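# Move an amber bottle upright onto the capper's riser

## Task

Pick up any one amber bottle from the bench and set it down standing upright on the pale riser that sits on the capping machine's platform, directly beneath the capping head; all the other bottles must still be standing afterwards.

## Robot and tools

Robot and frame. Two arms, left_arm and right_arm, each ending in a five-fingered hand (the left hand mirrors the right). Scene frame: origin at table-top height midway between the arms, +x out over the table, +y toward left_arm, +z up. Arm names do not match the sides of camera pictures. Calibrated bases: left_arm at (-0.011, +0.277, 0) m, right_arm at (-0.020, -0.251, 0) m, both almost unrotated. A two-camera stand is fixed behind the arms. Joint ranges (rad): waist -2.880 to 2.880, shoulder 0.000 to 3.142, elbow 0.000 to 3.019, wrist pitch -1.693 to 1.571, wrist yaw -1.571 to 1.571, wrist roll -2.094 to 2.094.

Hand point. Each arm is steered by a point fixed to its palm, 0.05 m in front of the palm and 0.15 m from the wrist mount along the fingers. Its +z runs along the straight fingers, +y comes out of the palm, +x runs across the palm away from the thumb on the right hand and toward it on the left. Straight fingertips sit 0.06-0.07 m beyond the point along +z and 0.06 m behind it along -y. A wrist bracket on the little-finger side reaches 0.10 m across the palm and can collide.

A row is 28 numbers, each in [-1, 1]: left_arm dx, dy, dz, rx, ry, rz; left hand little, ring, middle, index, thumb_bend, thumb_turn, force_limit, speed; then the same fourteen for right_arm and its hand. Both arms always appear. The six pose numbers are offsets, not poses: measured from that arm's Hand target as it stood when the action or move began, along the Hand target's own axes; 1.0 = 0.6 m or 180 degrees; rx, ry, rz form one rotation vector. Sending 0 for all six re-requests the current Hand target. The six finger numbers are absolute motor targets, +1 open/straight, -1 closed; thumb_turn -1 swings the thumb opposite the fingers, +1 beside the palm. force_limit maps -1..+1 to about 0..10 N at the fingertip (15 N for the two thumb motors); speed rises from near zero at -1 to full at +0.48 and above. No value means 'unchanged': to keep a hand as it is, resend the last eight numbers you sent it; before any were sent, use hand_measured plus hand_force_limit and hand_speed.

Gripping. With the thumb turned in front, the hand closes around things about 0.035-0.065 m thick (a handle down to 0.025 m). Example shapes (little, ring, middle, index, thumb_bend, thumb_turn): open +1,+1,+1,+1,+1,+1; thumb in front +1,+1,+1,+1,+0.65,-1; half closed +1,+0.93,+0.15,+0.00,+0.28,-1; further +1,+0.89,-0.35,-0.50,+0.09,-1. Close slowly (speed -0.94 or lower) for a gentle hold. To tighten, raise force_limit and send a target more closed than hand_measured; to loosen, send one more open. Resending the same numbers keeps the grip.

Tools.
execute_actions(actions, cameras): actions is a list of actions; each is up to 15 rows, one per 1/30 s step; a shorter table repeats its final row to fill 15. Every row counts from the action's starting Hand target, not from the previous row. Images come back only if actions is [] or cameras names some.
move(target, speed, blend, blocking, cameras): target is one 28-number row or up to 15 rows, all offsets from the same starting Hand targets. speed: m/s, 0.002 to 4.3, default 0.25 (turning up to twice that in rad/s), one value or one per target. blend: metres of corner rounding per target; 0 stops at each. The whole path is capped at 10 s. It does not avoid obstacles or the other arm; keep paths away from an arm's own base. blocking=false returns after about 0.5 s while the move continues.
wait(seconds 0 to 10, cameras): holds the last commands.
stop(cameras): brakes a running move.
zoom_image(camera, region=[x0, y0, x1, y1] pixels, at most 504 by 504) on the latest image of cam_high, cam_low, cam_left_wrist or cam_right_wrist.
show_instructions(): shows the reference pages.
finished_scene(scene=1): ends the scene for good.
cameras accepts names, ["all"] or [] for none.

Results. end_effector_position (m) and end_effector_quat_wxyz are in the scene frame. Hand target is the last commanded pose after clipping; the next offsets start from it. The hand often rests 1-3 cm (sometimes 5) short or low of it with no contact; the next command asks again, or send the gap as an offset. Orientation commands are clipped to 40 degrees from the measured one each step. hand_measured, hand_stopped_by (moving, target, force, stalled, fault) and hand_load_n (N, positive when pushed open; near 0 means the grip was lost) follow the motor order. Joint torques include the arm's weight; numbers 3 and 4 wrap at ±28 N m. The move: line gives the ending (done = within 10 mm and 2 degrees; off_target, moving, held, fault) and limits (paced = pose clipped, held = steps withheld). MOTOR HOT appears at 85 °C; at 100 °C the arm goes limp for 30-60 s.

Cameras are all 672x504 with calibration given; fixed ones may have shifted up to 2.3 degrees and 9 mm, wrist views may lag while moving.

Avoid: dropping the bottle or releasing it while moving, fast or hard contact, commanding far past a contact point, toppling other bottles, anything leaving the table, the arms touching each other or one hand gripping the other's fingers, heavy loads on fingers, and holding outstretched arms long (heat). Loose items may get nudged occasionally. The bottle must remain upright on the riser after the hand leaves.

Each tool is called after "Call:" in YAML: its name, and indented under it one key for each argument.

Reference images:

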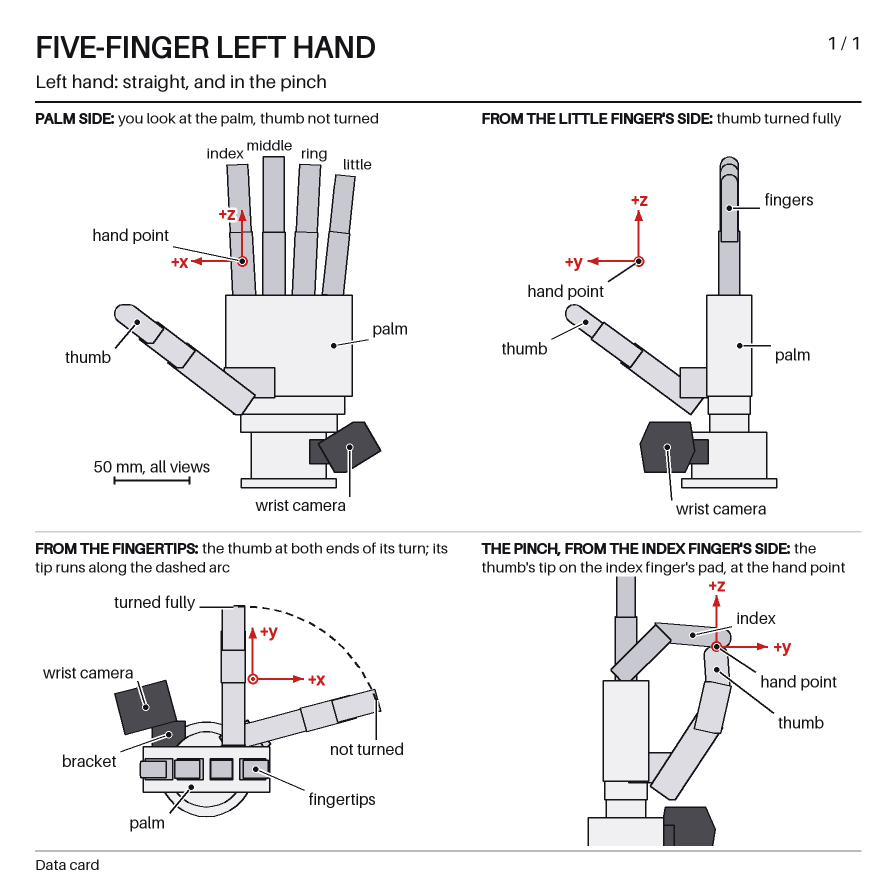

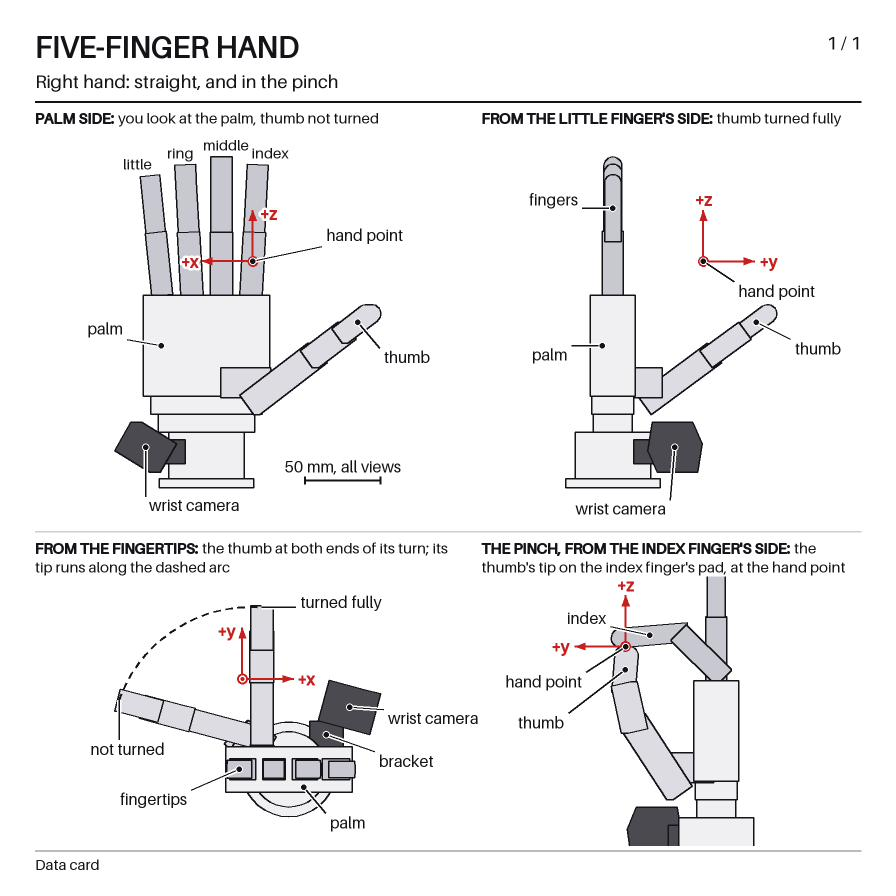

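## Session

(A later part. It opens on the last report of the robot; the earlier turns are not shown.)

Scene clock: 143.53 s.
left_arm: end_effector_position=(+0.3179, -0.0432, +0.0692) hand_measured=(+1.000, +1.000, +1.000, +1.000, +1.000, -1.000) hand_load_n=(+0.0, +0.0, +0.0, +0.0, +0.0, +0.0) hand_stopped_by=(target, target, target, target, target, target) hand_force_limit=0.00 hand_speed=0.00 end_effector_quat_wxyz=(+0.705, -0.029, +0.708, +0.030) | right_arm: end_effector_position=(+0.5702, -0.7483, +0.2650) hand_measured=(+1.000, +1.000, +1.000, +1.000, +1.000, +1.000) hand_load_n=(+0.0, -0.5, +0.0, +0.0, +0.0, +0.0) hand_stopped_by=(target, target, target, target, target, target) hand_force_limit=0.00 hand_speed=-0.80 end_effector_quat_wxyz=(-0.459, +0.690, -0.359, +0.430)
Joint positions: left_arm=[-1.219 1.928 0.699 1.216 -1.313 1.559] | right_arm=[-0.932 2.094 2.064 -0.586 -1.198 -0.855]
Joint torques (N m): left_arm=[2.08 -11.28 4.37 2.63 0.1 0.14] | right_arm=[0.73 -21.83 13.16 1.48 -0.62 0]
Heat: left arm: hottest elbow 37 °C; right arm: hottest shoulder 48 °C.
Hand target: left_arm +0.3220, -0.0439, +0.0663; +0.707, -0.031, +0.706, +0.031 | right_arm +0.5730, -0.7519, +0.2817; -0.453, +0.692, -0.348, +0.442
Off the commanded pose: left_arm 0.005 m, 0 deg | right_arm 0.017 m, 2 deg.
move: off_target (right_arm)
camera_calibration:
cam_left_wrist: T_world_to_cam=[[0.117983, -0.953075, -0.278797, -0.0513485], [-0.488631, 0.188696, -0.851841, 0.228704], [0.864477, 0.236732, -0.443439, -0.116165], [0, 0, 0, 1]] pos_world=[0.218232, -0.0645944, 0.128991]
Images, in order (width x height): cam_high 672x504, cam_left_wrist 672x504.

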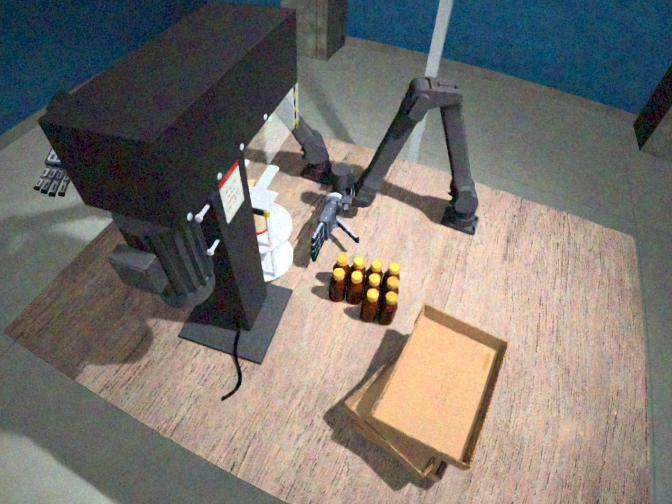

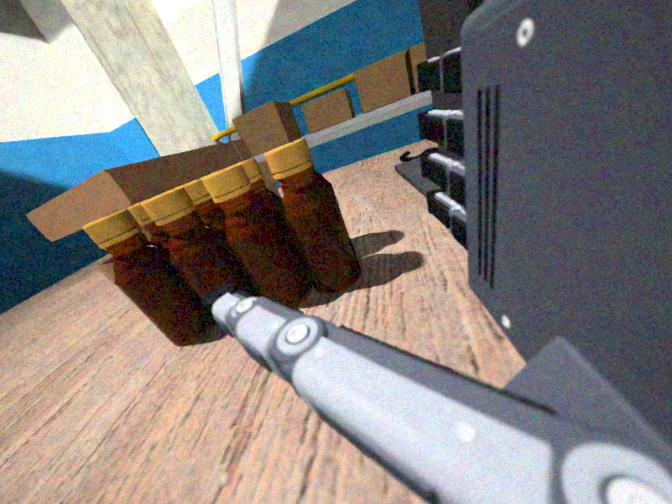

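Call:
move:
  target: [0, 0.014, 0.0833, 0, 0, 0, 1, 1, 1, 1, 1, -1, 0, 0, 0, 0, 0, 0, 0, 0, 1, 1, 1, 1, 1, 1, 0, -0.8]
  speed: 0.15
  cameras: ["cam_left_wrist", "cam_high"]

Call:
zoom_image:
  camera: "cam_left_wrist"
  region: [220, 100, 480, 330]

Call:
zoom_image:
  camera: "cam_high"
  region: [300, 190, 420, 320]

Scene clock: 151.60 s.
left_arm: end_effector_position=(+0.3641, -0.0219, +0.0652) hand_measured=(+1.000, +1.000, +1.000, +1.000, +1.000, -1.000) hand_load_n=(+0.0, +0.0, +0.0, +0.0, +0.0, +0.0) hand_stopped_by=(target, target, target, target, target, target) hand_force_limit=0.00 hand_speed=0.00 end_effector_quat_wxyz=(+0.703, -0.027, +0.709, +0.035) | right_arm: end_effector_position=(+0.5702, -0.7483, +0.2650) hand_measured=(+1.000, +1.000, +1.000, +1.000, +1.000, +1.000) hand_load_n=(+0.0, +0.0, +0.0, -0.5, +0.0, +0.0) hand_stopped_by=(target, target, target, target, target, target) hand_force_limit=0.00 hand_speed=-0.80 end_effector_quat_wxyz=(-0.459, +0.690, -0.359, +0.430)
Joint positions: left_arm=[-1.097 1.937 0.699 1.216 -1.196 1.563] | right_arm=[-0.932 2.094 2.064 -0.586 -1.198 -0.855]
Joint torques (N m): left_arm=[1.85 -11.4 6.38 2.28 0.08 0.11] | right_arm=[0.5 -21.36 13.19 1.5 -0.63 0.01]
Heat: left arm: hottest elbow 36 °C; right arm: hottest shoulder 48 °C.
Hand target: left_arm +0.3710, -0.0312, +0.0662; +0.707, -0.031, +0.706, +0.031 | right_arm +0.5730, -0.7519, +0.2817; -0.453, +0.692, -0.348, +0.442
Off the commanded pose: left_arm 0.012 m, 1 deg | right_arm 0.017 m, 2 deg.
move: off_target (left_arm, right_arm)
camera_calibration:
cam_left_wrist: T_world_to_cam=[[0.120321, -0.949214, -0.290714, -0.0376092], [-0.494412, 0.196644, -0.846692, 0.24583], [0.86086, 0.245608, -0.445642, -0.161313], [0, 0, 0, 1]] pos_world=[0.264935, -0.0444204, 0.125321]
Images, in order (width x height): cam_high 672x504, cam_left_wrist 672x504.

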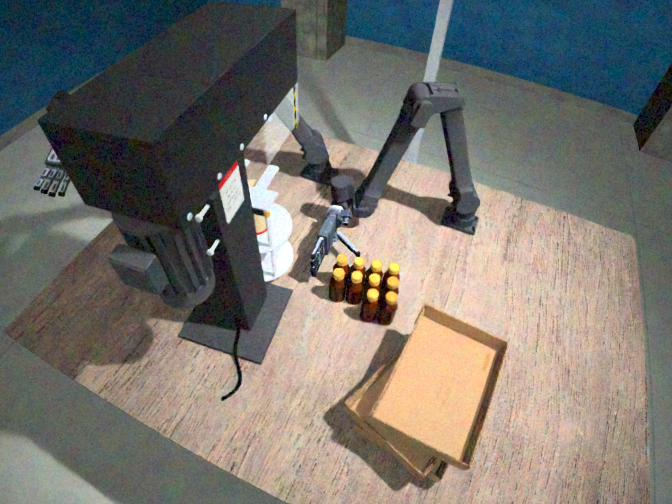

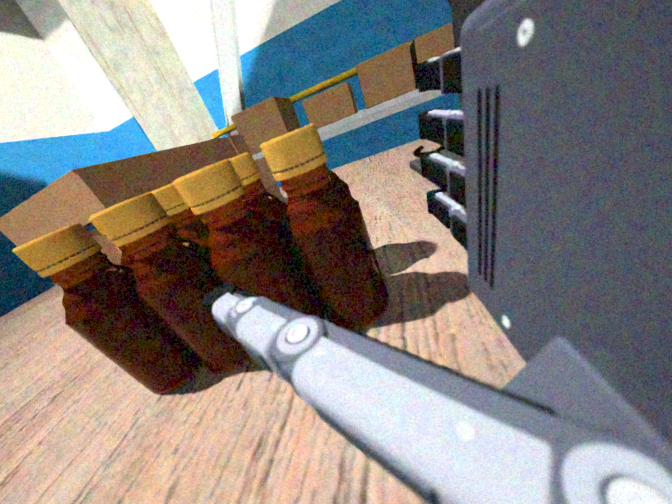

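Scaled by 1.938 from the camera's 672x504 image, which has a finer 960x720 frame.

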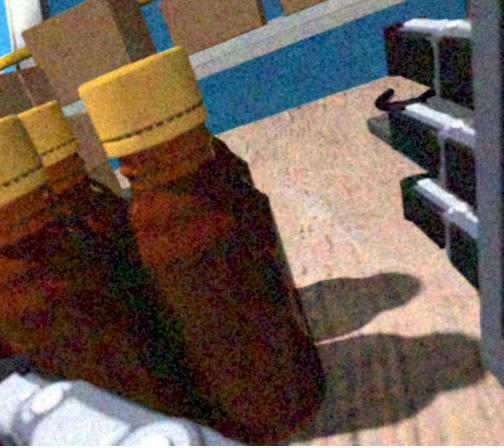

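Scaled by 3.877 from the camera's 672x504 image, which has a finer 960x720 frame.

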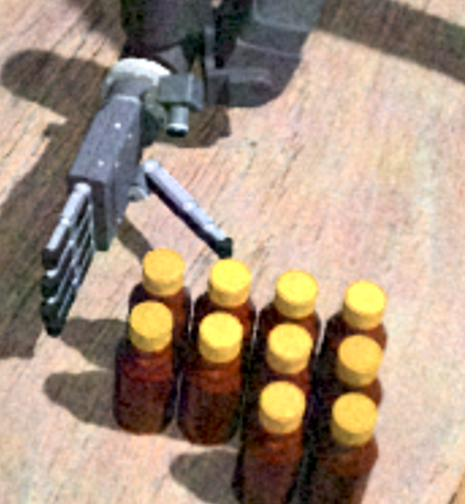

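Call:
move:
  target: [0, -0.008, 0.016, 0, 0, 0, 1, 1, 1, 1, 1, -1, 0, 0, 0, 0, 0, 0, 0, 0, 1, 1, 1, 1, 1, 1, 0, -0.8]
  speed: 0.1
  cameras: ["cam_left_wrist"]

Call:
zoom_image:
  camera: "cam_left_wrist"
  region: [220, 100, 480, 360]

Scene clock: 156.77 s.
left_arm: end_effector_position=(+0.3732, -0.0292, +0.0673) hand_measured=(+1.000, +1.000, +1.000, +1.000, +1.000, -1.000) hand_load_n=(+0.0, +0.0, +0.0, +0.0, +0.0, +0.0) hand_stopped_by=(target, target, target, target, target, target) hand_force_limit=0.00 hand_speed=0.00 end_effector_quat_wxyz=(+0.706, -0.031, +0.707, +0.028) | right_arm: end_effector_position=(+0.5702, -0.7483, +0.2650) hand_measured=(+1.000, +1.000, +1.000, +1.000, +1.000, +1.000) hand_load_n=(+0.0, +0.0, +0.0, +0.0, +0.0, +0.0) hand_stopped_by=(target, target, target, target, target, target) hand_force_limit=0.00 hand_speed=-0.80 end_effector_quat_wxyz=(-0.459, +0.690, -0.359, +0.430)
Joint positions: left_arm=[-1.086 1.946 0.725 1.216 -1.18 1.563] | right_arm=[-0.932 2.094 2.064 -0.586 -1.198 -0.855]
Joint torques (N m): left_arm=[1.73 -11.93 6.34 1.7 0.13 0.12] | right_arm=[0.56 -21.48 13.14 1.46 -0.61 0.01]
Heat: left arm: hottest elbow 35 °C; right arm: hottest shoulder 48 °C.
Hand target: left_arm +0.3810, -0.0353, +0.0664; +0.707, -0.031, +0.706, +0.031 | right_arm +0.5730, -0.7519, +0.2817; -0.453, +0.692, -0.348, +0.442
Off the commanded pose: left_arm 0.010 m, 0 deg | right_arm 0.017 m, 2 deg.
move: off_target (right_arm)
camera_calibration:
cam_left_wrist: T_world_to_cam=[[0.117783, -0.954171, -0.275109, -0.0453506], [-0.48693, 0.185953, -0.853417, 0.25088], [0.865463, 0.234477, -0.442712, -0.168613], [0, 0, 0, 1]] pos_world=[0.273431, -0.0503882, 0.126982]
Images, in order (width x height): cam_left_wrist 672x504.

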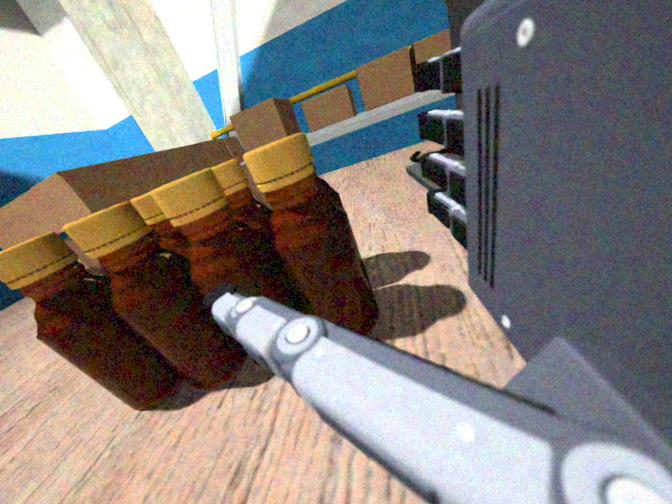

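Scaled by 1.938 from the camera's 672x504 image, which has a finer 960x720 frame.

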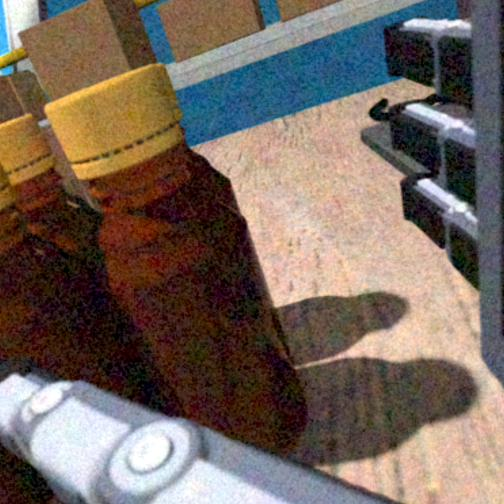

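Call:
move:
  target: [0, 0.0, 0.036, 0, 0, 0, 1, 1, 1, 1, 1, -1, 0, 0, 0, 0, 0, 0, 0, 0, 1, 1, 1, 1, 1, 1, 0, -0.8]
  speed: 0.06
  cameras: ["cam_left_wrist", "cam_high"]

Call:
zoom_image:
  camera: "cam_left_wrist"
  region: [200, 100, 480, 380]

Call:
zoom_image:
  camera: "cam_high"
  region: [300, 190, 420, 320]

Scene clock: 161.03 s.
left_arm: end_effector_position=(+0.3947, -0.0269, +0.0675) hand_measured=(+1.000, +1.000, +1.000, +1.000, +1.000, -1.000) hand_load_n=(+0.0, +0.0, +0.0, +0.0, +0.0, +0.0) hand_stopped_by=(target, target, target, target, target, target) hand_force_limit=0.00 hand_speed=0.00 end_effector_quat_wxyz=(+0.706, -0.032, +0.707, +0.028) | right_arm: end_effector_position=(+0.5702, -0.7483, +0.2650) hand_measured=(+1.000, +1.000, +1.000, +1.000, +1.000, +1.000) hand_load_n=(+0.0, +0.0, +0.0, +0.0, +0.0, +0.0) hand_stopped_by=(target, target, target, target, target, target) hand_force_limit=0.00 hand_speed=-0.80 end_effector_quat_wxyz=(-0.459, +0.690, -0.359, +0.430)
Joint positions: left_arm=[-1.04 1.956 0.75 1.204 -1.135 1.564] | right_arm=[-0.932 2.094 2.064 -0.586 -1.198 -0.855]
Joint torques (N m): left_arm=[0.67 -11.99 6.39 1.59 0.14 0.12] | right_arm=[0.62 -21.77 13.18 1.46 -0.62 0.01]
Heat: left arm: hottest elbow 35 °C; right arm: hottest shoulder 48 °C.
Hand target: left_arm +0.4025, -0.0333, +0.0664; +0.707, -0.031, +0.706, +0.031 | right_arm +0.5730, -0.7519, +0.2817; -0.453, +0.692, -0.348, +0.442
Off the commanded pose: left_arm 0.010 m, 0 deg | right_arm 0.017 m, 2 deg.
move: off_target (right_arm)
camera_calibration:
cam_left_wrist: T_world_to_cam=[[0.119538, -0.954549, -0.273034, -0.0464637], [-0.486287, 0.183468, -0.854321, 0.260807], [0.865584, 0.234897, -0.442254, -0.187789], [0, 0, 0, 1]] pos_world=[0.294928, -0.0480907, 0.127077]
Images, in order (width x height): cam_high 672x504, cam_left_wrist 672x504.

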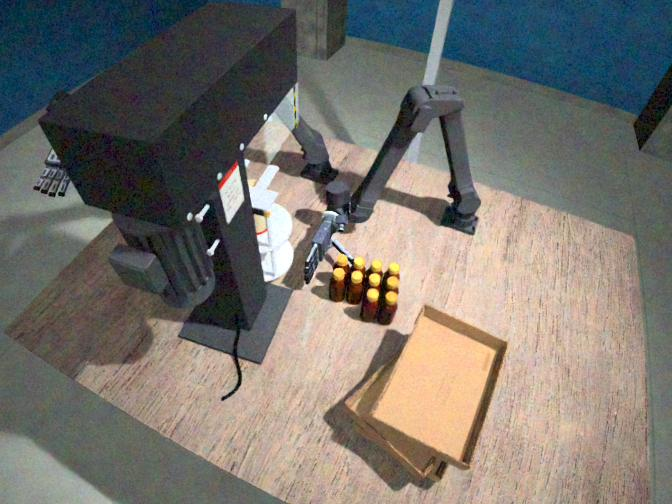

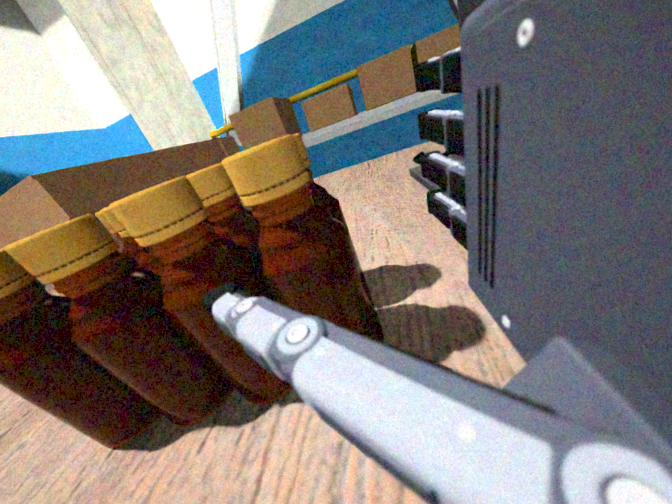

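Scaled by 1.800 from the camera's 672x504 image, which has a finer 960x720 frame.

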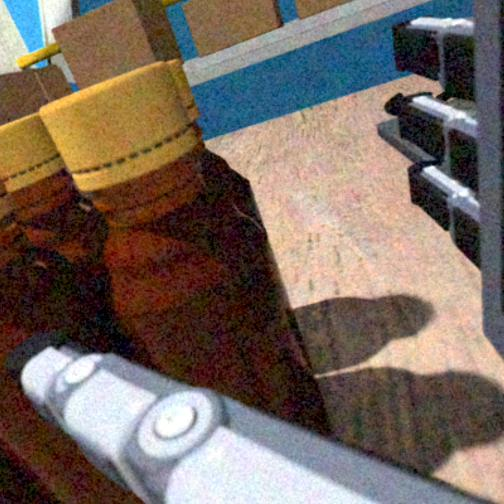

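Scaled by 3.877 from the camera's 672x504 image, which has a finer 960x720 frame.

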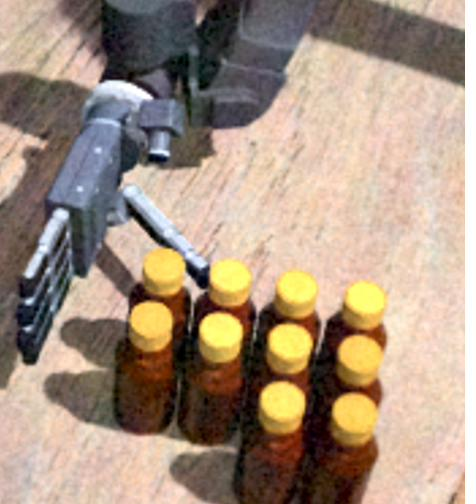

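Call:
move:
  target: [0.01, 0.0118, -0.012, 0, 0, 0, 1, 1, 1, 1, 1, -1, 0, 0, 0, 0, 0, 0, 0, 0, 1, 1, 1, 1, 1, 1, 0, -0.8]
  speed: 0.06

Scene clock: 167.47 s.
left_arm: end_effector_position=(+0.3946, -0.0266, +0.0647) hand_measured=(+1.000, +1.000, +1.000, +1.000, +1.000, -1.000) hand_load_n=(+0.0, +0.0, +0.0, +0.0, +0.0, +0.5) hand_stopped_by=(target, target, target, target, target, target) hand_force_limit=0.00 hand_speed=0.00 end_effector_quat_wxyz=(+0.706, -0.031, +0.707, +0.029) | right_arm: end_effector_position=(+0.5702, -0.7483, +0.2650) hand_measured=(+1.000, +1.000, +1.000, +1.000, +1.000, +1.000) hand_load_n=(+0.0, +0.0, +0.0, +0.0, +0.0, -0.5) hand_stopped_by=(target, target, target, target, target, target) hand_force_limit=0.00 hand_speed=-0.80 end_effector_quat_wxyz=(-0.459, +0.690, -0.359, +0.430)
Joint positions: left_arm=[-1.04 1.963 0.75 1.209 -1.136 1.564] | right_arm=[-0.932 2.094 2.064 -0.586 -1.198 -0.855]
Joint torques (N m): left_arm=[1.03 -12.28 4.21 2.67 -0.16 0.11] | right_arm=[0.5 -22.07 13.16 1.48 -0.6 -0.01]
Heat: left arm: hottest elbow 35 °C; right arm: hottest shoulder 48 °C.
Hand target: left_arm +0.3947, -0.0269, +0.0604; +0.707, -0.031, +0.706, +0.031 | right_arm +0.5730, -0.7519, +0.2817; -0.453, +0.692, -0.348, +0.442
Off the commanded pose: left_arm 0.004 m, 0 deg | right_arm 0.017 m, 2 deg.
move: off_target (right_arm)

Call:
execute_actions:
  actions:
    - [[0,0,0,0,0,0, 1,1,0.25,0.25,1,-1,-0.4,-0.5, 0,0,0,0,0,0, 1,1,1,1,1,1,0,-0.8]]
    - [[0,0,0,0,0,0, 1,1,0.25,0.25,1,-1,-0.4,-0.5, 0,0,0,0,0,0, 1,1,1,1,1,1,0,-0.8]]
  cameras: ["cam_left_wrist"]

Scene clock: 169.87 s.
left_arm: end_effector_position=(+0.3945, -0.0265, +0.0647) hand_measured=(+1.000, +1.000, +0.250, +0.250, +1.000, -1.000) hand_load_n=(+0.0, -0.5, +0.5, +0.0, +0.0, +0.0) hand_stopped_by=(target, target, target, target, target, target) hand_force_limit=-0.40 hand_speed=-0.50 end_effector_quat_wxyz=(+0.706, -0.031, +0.707, +0.029) | right_arm: end_effector_position=(+0.5702, -0.7483, +0.2650) hand_measured=(+1.000, +1.000, +1.000, +1.000, +1.000, +1.000) hand_load_n=(+0.0, +0.0, +0.0, +0.0, +0.0, +0.0) hand_stopped_by=(target, target, target, target, target, target) hand_force_limit=0.00 hand_speed=-0.80 end_effector_quat_wxyz=(-0.459, +0.690, -0.359, +0.430)
Joint positions: left_arm=[-1.04 1.963 0.75 1.209 -1.136 1.564] | right_arm=[-0.932 2.094 2.064 -0.586 -1.198 -0.855]
Joint torques (N m): left_arm=[1.14 -11.93 4.21 2.81 -0.14 0.1] | right_arm=[0.67 -21.83 13.15 1.54 -0.61 0]
Motor temperatures (°C): left_arm=[30 33 34 30 31 34] | right_arm=[34 49 45 33 32 30]
Heat: left arm: hottest elbow 34 °C; right arm: hottest shoulder 49 °C.
Hand target: left_arm +0.3947, -0.0269, +0.0604; +0.707, -0.031, +0.706, +0.031 | right_arm +0.5730, -0.7519, +0.2817; -0.453, +0.692, -0.348, +0.442
Off the commanded pose: left_arm 0.004 m, 0 deg | right_arm 0.017 m, 2 deg.
Step readings (end_effector_position of left_arm | right_arm):
0: (+0.3946, -0.0266, +0.0647) | (+0.5702, -0.7483, +0.2650)
1: (+0.3946, -0.0266, +0.0647) | (+0.5702, -0.7483, +0.2650)
2: (+0.3946, -0.0266, +0.0647) | (+0.5702, -0.7483, +0.2650)
4: (+0.3946, -0.0266, +0.0647) | (+0.5702, -0.7483, +0.2650)
8: (+0.3946, -0.0266, +0.0647) | (+0.5702, -0.7483, +0.2650)
15: (+0.3945, -0.0265, +0.0647) | (+0.5702, -0.7483, +0.2650)
16: (+0.3945, -0.0265, +0.0647) | (+0.5702, -0.7483, +0.2650)
17: (+0.3945, -0.0265, +0.0647) | (+0.5702, -0.7483, +0.2650)
19: (+0.3945, -0.0265, +0.0647) | (+0.5702, -0.7483, +0.2650)
23: (+0.3945, -0.0265, +0.0647) | (+0.5702, -0.7483, +0.2650)
30: (+0.3945, -0.0265, +0.0647) | (+0.5702, -0.7483, +0.2650)
camera_calibration:
cam_left_wrist: T_world_to_cam=[[0.120256, -0.953674, -0.275762, -0.0468329], [-0.487648, 0.185209, -0.853169, 0.258764], [0.864718, 0.237073, -0.442785, -0.188514], [0, 0, 0, 1]] pos_world=[0.294829, -0.0478971, 0.124383]
Images, in order (width x height): cam_left_wrist 672x504.

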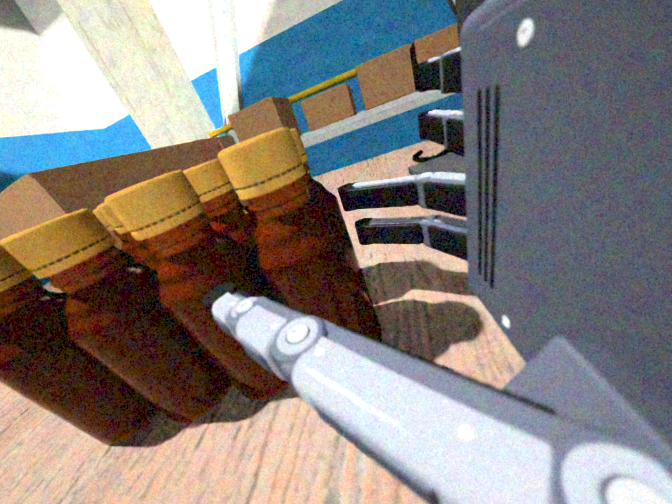

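Call:
execute_actions:
  actions:
    - [[0,0,0,0,0,0, 1,1,-0.5,-0.5,1,-1,-0.5,-0.92, 0,0,0,0,0,0, 1,1,1,1,1,1,0,-0.8]]

Call:
wait:
  seconds: 1.5
  cameras: ["cam_left_wrist", "cam_high"]

Scene clock: 172.83 s.
left_arm: end_effector_position=(+0.3946, -0.0266, +0.0644) hand_measured=(+1.000, +1.000, -0.152, -0.182, +1.000, -1.000) hand_load_n=(+0.0, +0.0, +1.5, +3.5, +1.0, -0.5) hand_stopped_by=(target, target, force, force, target, target) hand_force_limit=-0.50 hand_speed=-0.92 end_effector_quat_wxyz=(+0.706, -0.031, +0.707, +0.029) | right_arm: end_effector_position=(+0.5702, -0.7483, +0.2650) hand_measured=(+1.000, +1.000, +1.000, +1.000, +1.000, +1.000) hand_load_n=(+0.0, +0.0, +0.0, +0.0, +0.0, +0.0) hand_stopped_by=(target, target, target, target, target, target) hand_force_limit=0.00 hand_speed=-0.80 end_effector_quat_wxyz=(-0.459, +0.690, -0.359, +0.430)
Joint positions: left_arm=[-1.04 1.964 0.75 1.21 -1.135 1.564] | right_arm=[-0.932 2.094 2.064 -0.586 -1.198 -0.855]
Joint torques (N m): left_arm=[1.44 -11.87 4.22 2.71 -0.18 0.1] | right_arm=[0.73 -22.07 13.22 1.5 -0.61 0.01]
Heat: left arm: hottest elbow 34 °C; right arm: hottest shoulder 49 °C.
Hand target: left_arm +0.3948, -0.0270, +0.0604; +0.707, -0.031, +0.706, +0.031 | right_arm +0.5730, -0.7519, +0.2817; -0.453, +0.692, -0.348, +0.442
Off the commanded pose: left_arm 0.004 m, 0 deg | right_arm 0.017 m, 2 deg.
Step readings (end_effector_position of left_arm | right_arm):
0: (+0.3945, -0.0265, +0.0647) | (+0.5702, -0.7483, +0.2650)
1: (+0.3945, -0.0265, +0.0647) | (+0.5702, -0.7483, +0.2650)
2: (+0.3945, -0.0265, +0.0647) | (+0.5702, -0.7483, +0.2650)
4: (+0.3945, -0.0265, +0.0647) | (+0.5702, -0.7483, +0.2650)
8: (+0.3945, -0.0265, +0.0647) | (+0.5702, -0.7483, +0.2650)
15: (+0.3945, -0.0265, +0.0647) | (+0.5702, -0.7483, +0.2650)

Scene clock: 174.33 s.
left_arm: end_effector_position=(+0.3946, -0.0266, +0.0644) hand_measured=(+1.000, +1.000, -0.152, -0.182, +1.000, -1.000) hand_load_n=(+0.0, +0.0, +1.5, +3.5, +1.5, -0.5) hand_stopped_by=(target, target, force, force, target, target) hand_force_limit=-0.50 hand_speed=-0.92 end_effector_quat_wxyz=(+0.706, -0.031, +0.707, +0.029) | right_arm: end_effector_position=(+0.5702, -0.7483, +0.2650) hand_measured=(+1.000, +1.000, +1.000, +1.000, +1.000, +1.000) hand_load_n=(+0.0, +0.0, +0.0, -0.5, +0.0, +0.0) hand_stopped_by=(target, target, target, target, target, target) hand_force_limit=0.00 hand_speed=-0.80 end_effector_quat_wxyz=(-0.459, +0.690, -0.359, +0.430)
Joint positions: left_arm=[-1.04 1.964 0.75 1.21 -1.135 1.564] | right_arm=[-0.932 2.094 2.064 -0.586 -1.198 -0.855]
Joint torques (N m): left_arm=[1.26 -12.4 4.11 2.77 -0.13 0.1] | right_arm=[0.67 -21.66 13.12 1.44 -0.63 0]
Heat: left arm: hottest elbow 34 °C; right arm: hottest shoulder 49 °C.
Hand target: left_arm +0.3948, -0.0270, +0.0604; +0.707, -0.031, +0.706, +0.031 | right_arm +0.5730, -0.7519, +0.2817; -0.453, +0.692, -0.348, +0.442
Off the commanded pose: left_arm 0.004 m, 0 deg | right_arm 0.017 m, 2 deg.
wait: 1.50 s; at rest by 0.17 s
camera_calibration:
cam_left_wrist: T_world_to_cam=[[0.11957, -0.953747, -0.275808, -0.0468046], [-0.487554, 0.18559, -0.85314, 0.258513], [0.864866, 0.236481, -0.442812, -0.188692], [0, 0, 0, 1]] pos_world=[0.294829, -0.047995, 0.124084]
Images, in order (width x height): cam_high 672x504, cam_left_wrist 672x504.

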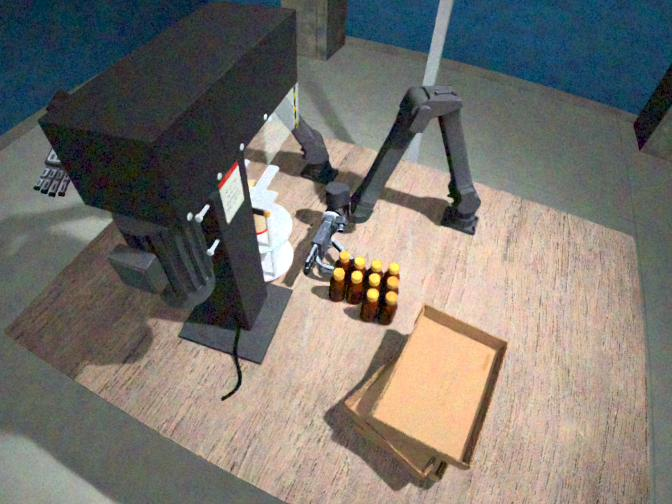

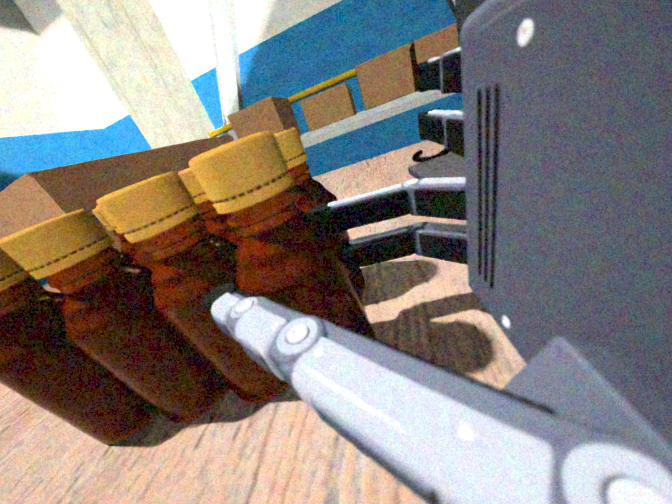

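Call:
zoom_image:
  camera: "cam_left_wrist"
  region: [120, 110, 480, 410]

Call:
zoom_image:
  camera: "cam_high"
  region: [290, 190, 420, 330]

Scaled by 1.400 from the camera's 672x504 image, which has a finer 960x720 frame.

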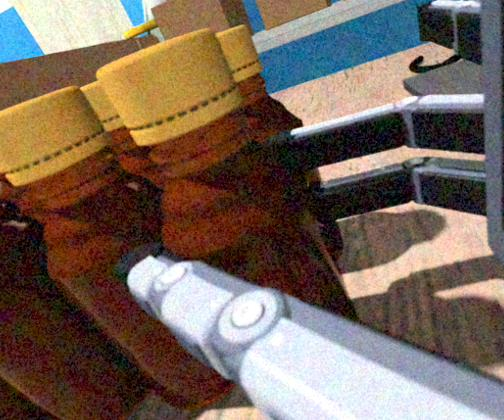

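Scaled by 3.600 from the camera's 672x504 image, which has a finer 960x720 frame.

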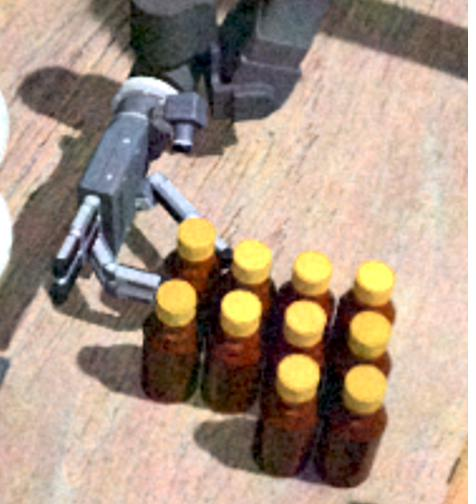

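Call:
execute_actions:
  actions:
    - [[0,0,0,0,0,0, 1,1,-0.8,-0.8,1,-1,0.3,-0.92, 0,0,0,0,0,0, 1,1,1,1,1,1,0,-0.8]]
  cameras: ["cam_left_wrist"]

Scene clock: 177.30 s.
left_arm: end_effector_position=(+0.3946, -0.0266, +0.0644) hand_measured=(+1.000, +1.000, -0.170, -0.194, +1.000, -1.000) hand_load_n=(+0.0, +0.0, +7.5, +6.0, +3.0, -0.5) hand_stopped_by=(target, target, force, force, target, target) hand_force_limit=0.30 hand_speed=-0.92 end_effector_quat_wxyz=(+0.706, -0.031, +0.707, +0.029) | right_arm: end_effector_position=(+0.5702, -0.7483, +0.2650) hand_measured=(+1.000, +1.000, +1.000, +1.000, +1.000, +1.000) hand_load_n=(+0.0, +0.0, +0.0, +0.0, +0.0, +0.0) hand_stopped_by=(target, target, target, target, target, target) hand_force_limit=0.00 hand_speed=-0.80 end_effector_quat_wxyz=(-0.459, +0.690, -0.359, +0.430)
Joint positions: left_arm=[-1.04 1.964 0.75 1.21 -1.135 1.564] | right_arm=[-0.932 2.094 2.064 -0.586 -1.198 -0.855]
Joint torques (N m): left_arm=[1.14 -12.45 4.15 2.77 -0.15 0.09] | right_arm=[0.79 -21.71 13.15 1.48 -0.61 0]
Heat: left arm: hottest elbow 34 °C; right arm: hottest shoulder 49 °C.
Hand target: left_arm +0.3948, -0.0270, +0.0605; +0.707, -0.031, +0.706, +0.031 | right_arm +0.5730, -0.7519, +0.2817; -0.453, +0.692, -0.348, +0.442
Off the commanded pose: left_arm 0.004 m, 0 deg | right_arm 0.017 m, 2 deg.
Step readings (end_effector_position of left_arm | right_arm):
0: (+0.3946, -0.0266, +0.0644) | (+0.5702, -0.7483, +0.2650)
1: (+0.3946, -0.0266, +0.0644) | (+0.5702, -0.7483, +0.2650)
2: (+0.3946, -0.0266, +0.0644) | (+0.5702, -0.7483, +0.2650)
4: (+0.3946, -0.0266, +0.0644) | (+0.5702, -0.7483, +0.2650)
8: (+0.3946, -0.0266, +0.0644) | (+0.5702, -0.7483, +0.2650)
15: (+0.3946, -0.0266, +0.0644) | (+0.5702, -0.7483, +0.2650)
camera_calibration:
cam_left_wrist: T_world_to_cam=[[0.11957, -0.953747, -0.275808, -0.0468046], [-0.487554, 0.18559, -0.85314, 0.258513], [0.864866, 0.236481, -0.442812, -0.188692], [0, 0, 0, 1]] pos_world=[0.294829, -0.047995, 0.124084]
Images, in order (width x height): cam_left_wrist 672x504.

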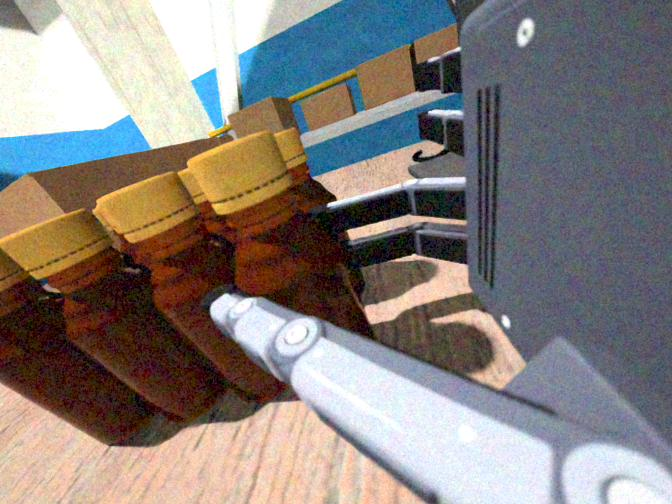

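Call:
move:
  target: [-0.1, 0, 0, 0, 0, 0, 1, 1, -0.8, -0.8, 1, -1, 0.3, -0.92, 0,0,0,0,0,0, 1,1,1,1,1,1,0,-0.8]
  speed: 0.06
  cameras: ["cam_left_wrist", "cam_high"]

Call:
zoom_image:
  camera: "cam_left_wrist"
  region: [120, 100, 480, 450]

Call:
zoom_image:
  camera: "cam_high"
  region: [290, 170, 420, 330]

Scene clock: 179.70 s.
left_arm: end_effector_position=(+0.3951, -0.0277, +0.1086) hand_measured=(+1.000, +1.000, -0.170, -0.194, +1.000, -1.000) hand_load_n=(+0.0, +0.0, +7.5, +6.5, +3.0, +0.5) hand_stopped_by=(target, target, force, force, target, target) hand_force_limit=0.30 hand_speed=-0.92 end_effector_quat_wxyz=(+0.704, -0.028, +0.709, +0.032) | right_arm: end_effector_position=(+0.5702, -0.7483, +0.2650) hand_measured=(+1.000, +1.000, +1.000, +1.000, +1.000, +1.000) hand_load_n=(+0.0, +0.0, +0.0, +0.0, +0.0, +0.0) hand_stopped_by=(target, target, target, target, target, target) hand_force_limit=0.00 hand_speed=-0.80 end_effector_quat_wxyz=(-0.459, +0.690, -0.359, +0.430)
Joint positions: left_arm=[-1.04 1.83 0.75 1.062 -1.135 1.559] | right_arm=[-0.932 2.094 2.064 -0.586 -1.198 -0.855]
Joint torques (N m): left_arm=[1.38 -14.8 4.74 1.91 -0.16 0.14] | right_arm=[0.44 -21.95 13.18 1.5 -0.62 0]
Heat: left arm: hottest elbow 34 °C; right arm: hottest shoulder 49 °C.
Hand target: left_arm +0.3947, -0.0269, +0.1203; +0.707, -0.031, +0.706, +0.031 | right_arm +0.5730, -0.7519, +0.2817; -0.453, +0.692, -0.348, +0.442
Off the commanded pose: left_arm 0.012 m, 1 deg | right_arm 0.017 m, 2 deg.
move: off_target (left_arm, right_arm)
camera_calibration:
cam_left_wrist: T_world_to_cam=[[0.117772, -0.951796, -0.28322, -0.034147], [-0.493007, 0.191534, -0.84868, 0.298597], [0.862017, 0.23958, -0.446685, -0.167751], [0, 0, 0, 1]] pos_world=[0.295836, -0.0495026, 0.16881]
Images, in order (width x height): cam_high 672x504, cam_left_wrist 672x504.

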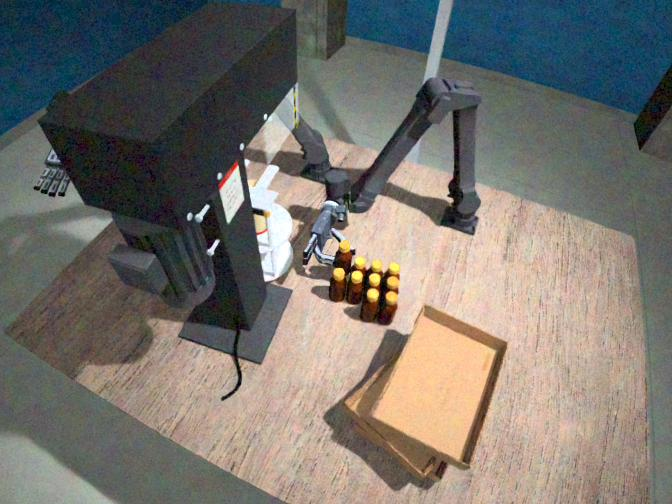

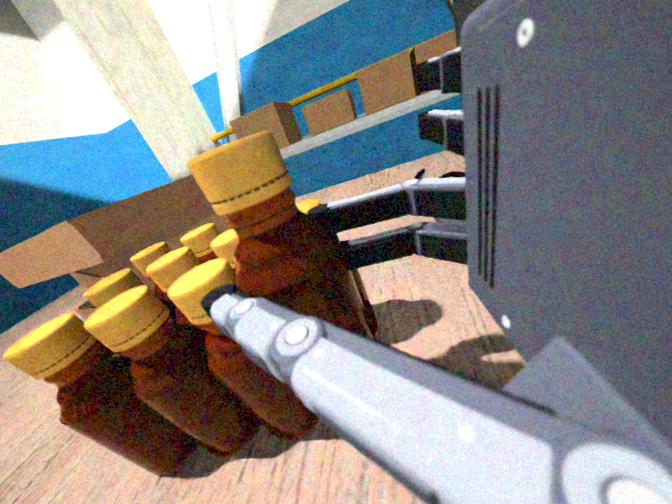

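Scaled by 1.400 from the camera's 672x504 image, which has a finer 960x720 frame.

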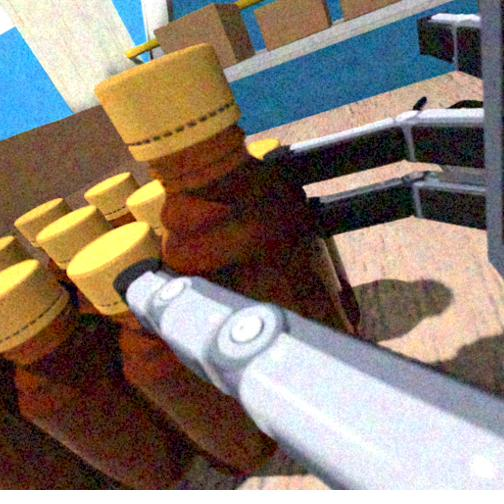

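Scaled by 3.150 from the camera's 672x504 image, which has a finer 960x720 frame.

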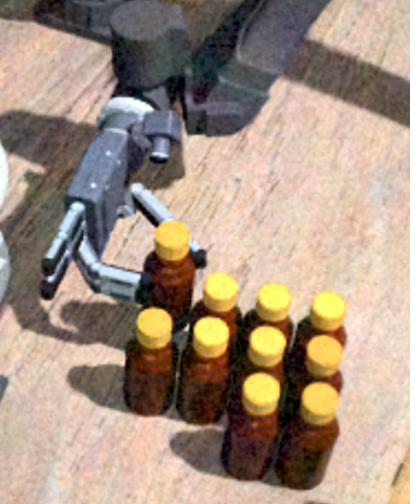

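Call:
move:
  target:
    - [-0.1328, 0, 0, 0, 0, 0, 1, 1, -0.8, -0.8, 1, -1, 0.3, -0.92, 0,0,0,0,0,0, 1,1,1,1,1,1,0,-0.8]
    - [-0.2995, 0.0115, -0.191, 0, 0, 0, 1, 1, -0.8, -0.8, 1, -1, 0.3, -0.92, 0,0,0,0,0,0, 1,1,1,1,1,1,0,-0.8]
    - [-0.3495, -0.3523, -0.2395, 0.0556, 0, 0, 1, 1, -0.8, -0.8, 1, -1, 0.3, -0.92, 0,0,0,0,0,0, 1,1,1,1,1,1,0,-0.8]
  speed: 0.18
  blend: [0.03, 0.05, 0]
  cameras: ["all"]

Call:
zoom_image:
  camera: "cam_left_wrist"
  region: [80, 60, 480, 460]

Call:
zoom_image:
  camera: "cam_high"
  region: [220, 120, 360, 260]

Call:
zoom_image:
  camera: "cam_low"
  region: [260, 110, 400, 250]

Scene clock: 194.53 s.
left_arm: end_effector_position=(+0.2695, -0.2354, +0.3009) hand_measured=(+1.000, +1.000, -0.170, -0.194, +1.000, -1.000) hand_load_n=(+0.0, +0.0, +7.5, +6.5, +2.5, +0.5) hand_stopped_by=(target, target, force, force, target, target) hand_force_limit=0.30 hand_speed=-0.92 end_effector_quat_wxyz=(+0.703, +0.047, +0.710, -0.012) | right_arm: end_effector_position=(+0.5702, -0.7483, +0.2650) hand_measured=(+1.000, +1.000, +1.000, +1.000, +1.000, +1.000) hand_load_n=(+0.0, +0.0, +0.0, +0.0, +0.0, +0.0) hand_stopped_by=(target, target, target, target, target, target) hand_force_limit=0.00 hand_speed=-0.80 end_effector_quat_wxyz=(-0.459, +0.690, -0.359, +0.430)
Joint positions: left_arm=[-1.413 1.713 1.279 0.38 -1.341 1.568] | right_arm=[-0.932 2.094 2.064 -0.586 -1.198 -0.855]
Joint torques (N m): left_arm=[0.79 -15.79 14.56 1.37 -0.05 0.16] | right_arm=[0.73 -21.89 13.18 1.52 -0.6 -0.01]
Heat: left arm: hottest shoulder 34 °C; right arm: hottest shoulder 49 °C.
Hand target: left_arm +0.2701, -0.2502, +0.3298; +0.707, +0.031, +0.706, -0.030 | right_arm +0.5730, -0.7519, +0.2817; -0.453, +0.692, -0.348, +0.442
Off the commanded pose: left_arm 0.033 m, 3 deg | right_arm 0.017 m, 2 deg.
move: off_target (left_arm, right_arm)
camera_calibration:
cam_left_wrist: T_world_to_cam=[[-0.0429873, -0.94461, -0.325369, -0.104889], [-0.454839, 0.308466, -0.835446, 0.452788], [0.889535, 0.112077, -0.442906, 0.0375368], [0, 0, 0, 1]] pos_world=[0.168047, -0.242956, 0.360778]

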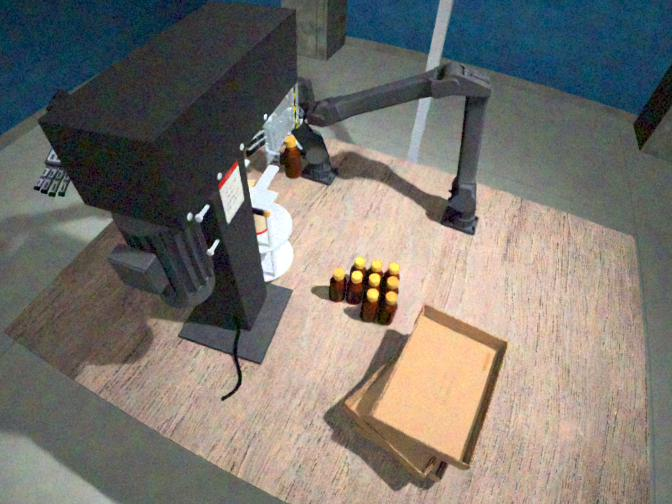

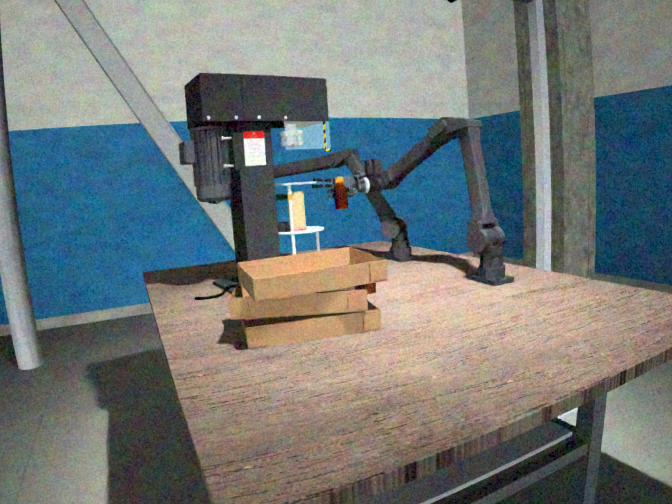

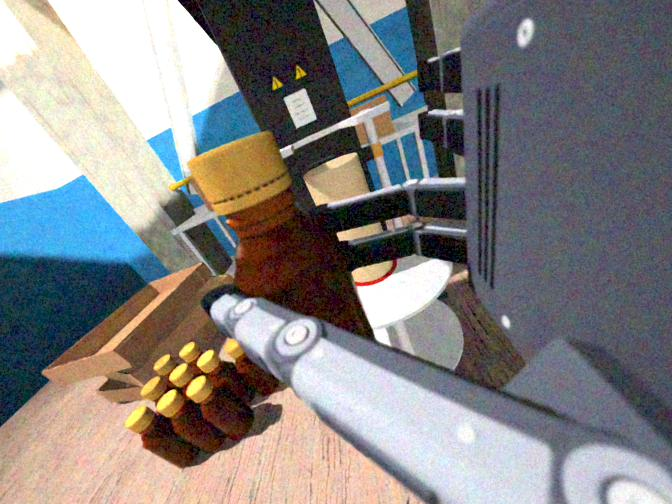

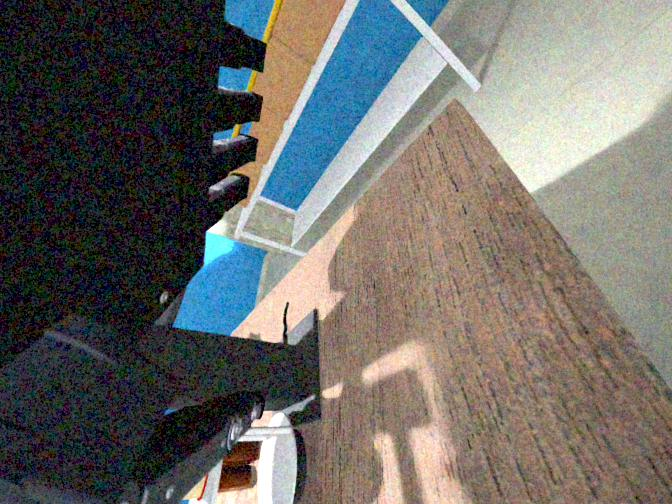

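Scaled by 1.260 from the camera's 672x504 image, which has a finer 960x720 frame.

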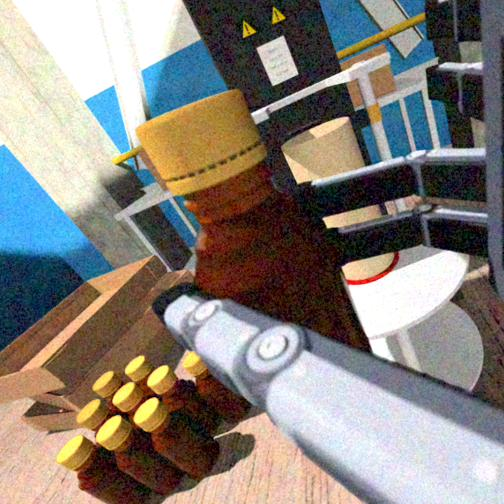

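Scaled by 3.600 from the camera's 672x504 image, which has a finer 960x720 frame.

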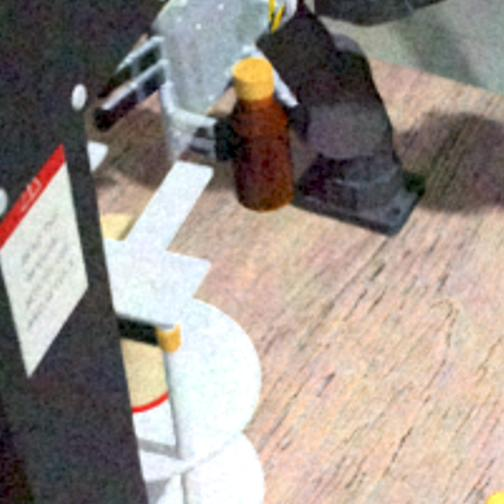

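Scaled by 3.600 from the camera's 672x504 image, which has a finer 960x720 frame.

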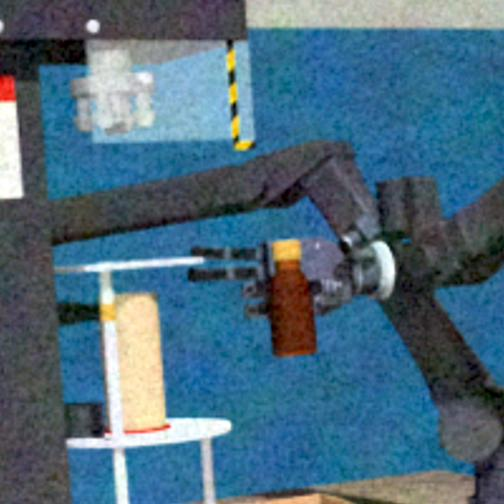

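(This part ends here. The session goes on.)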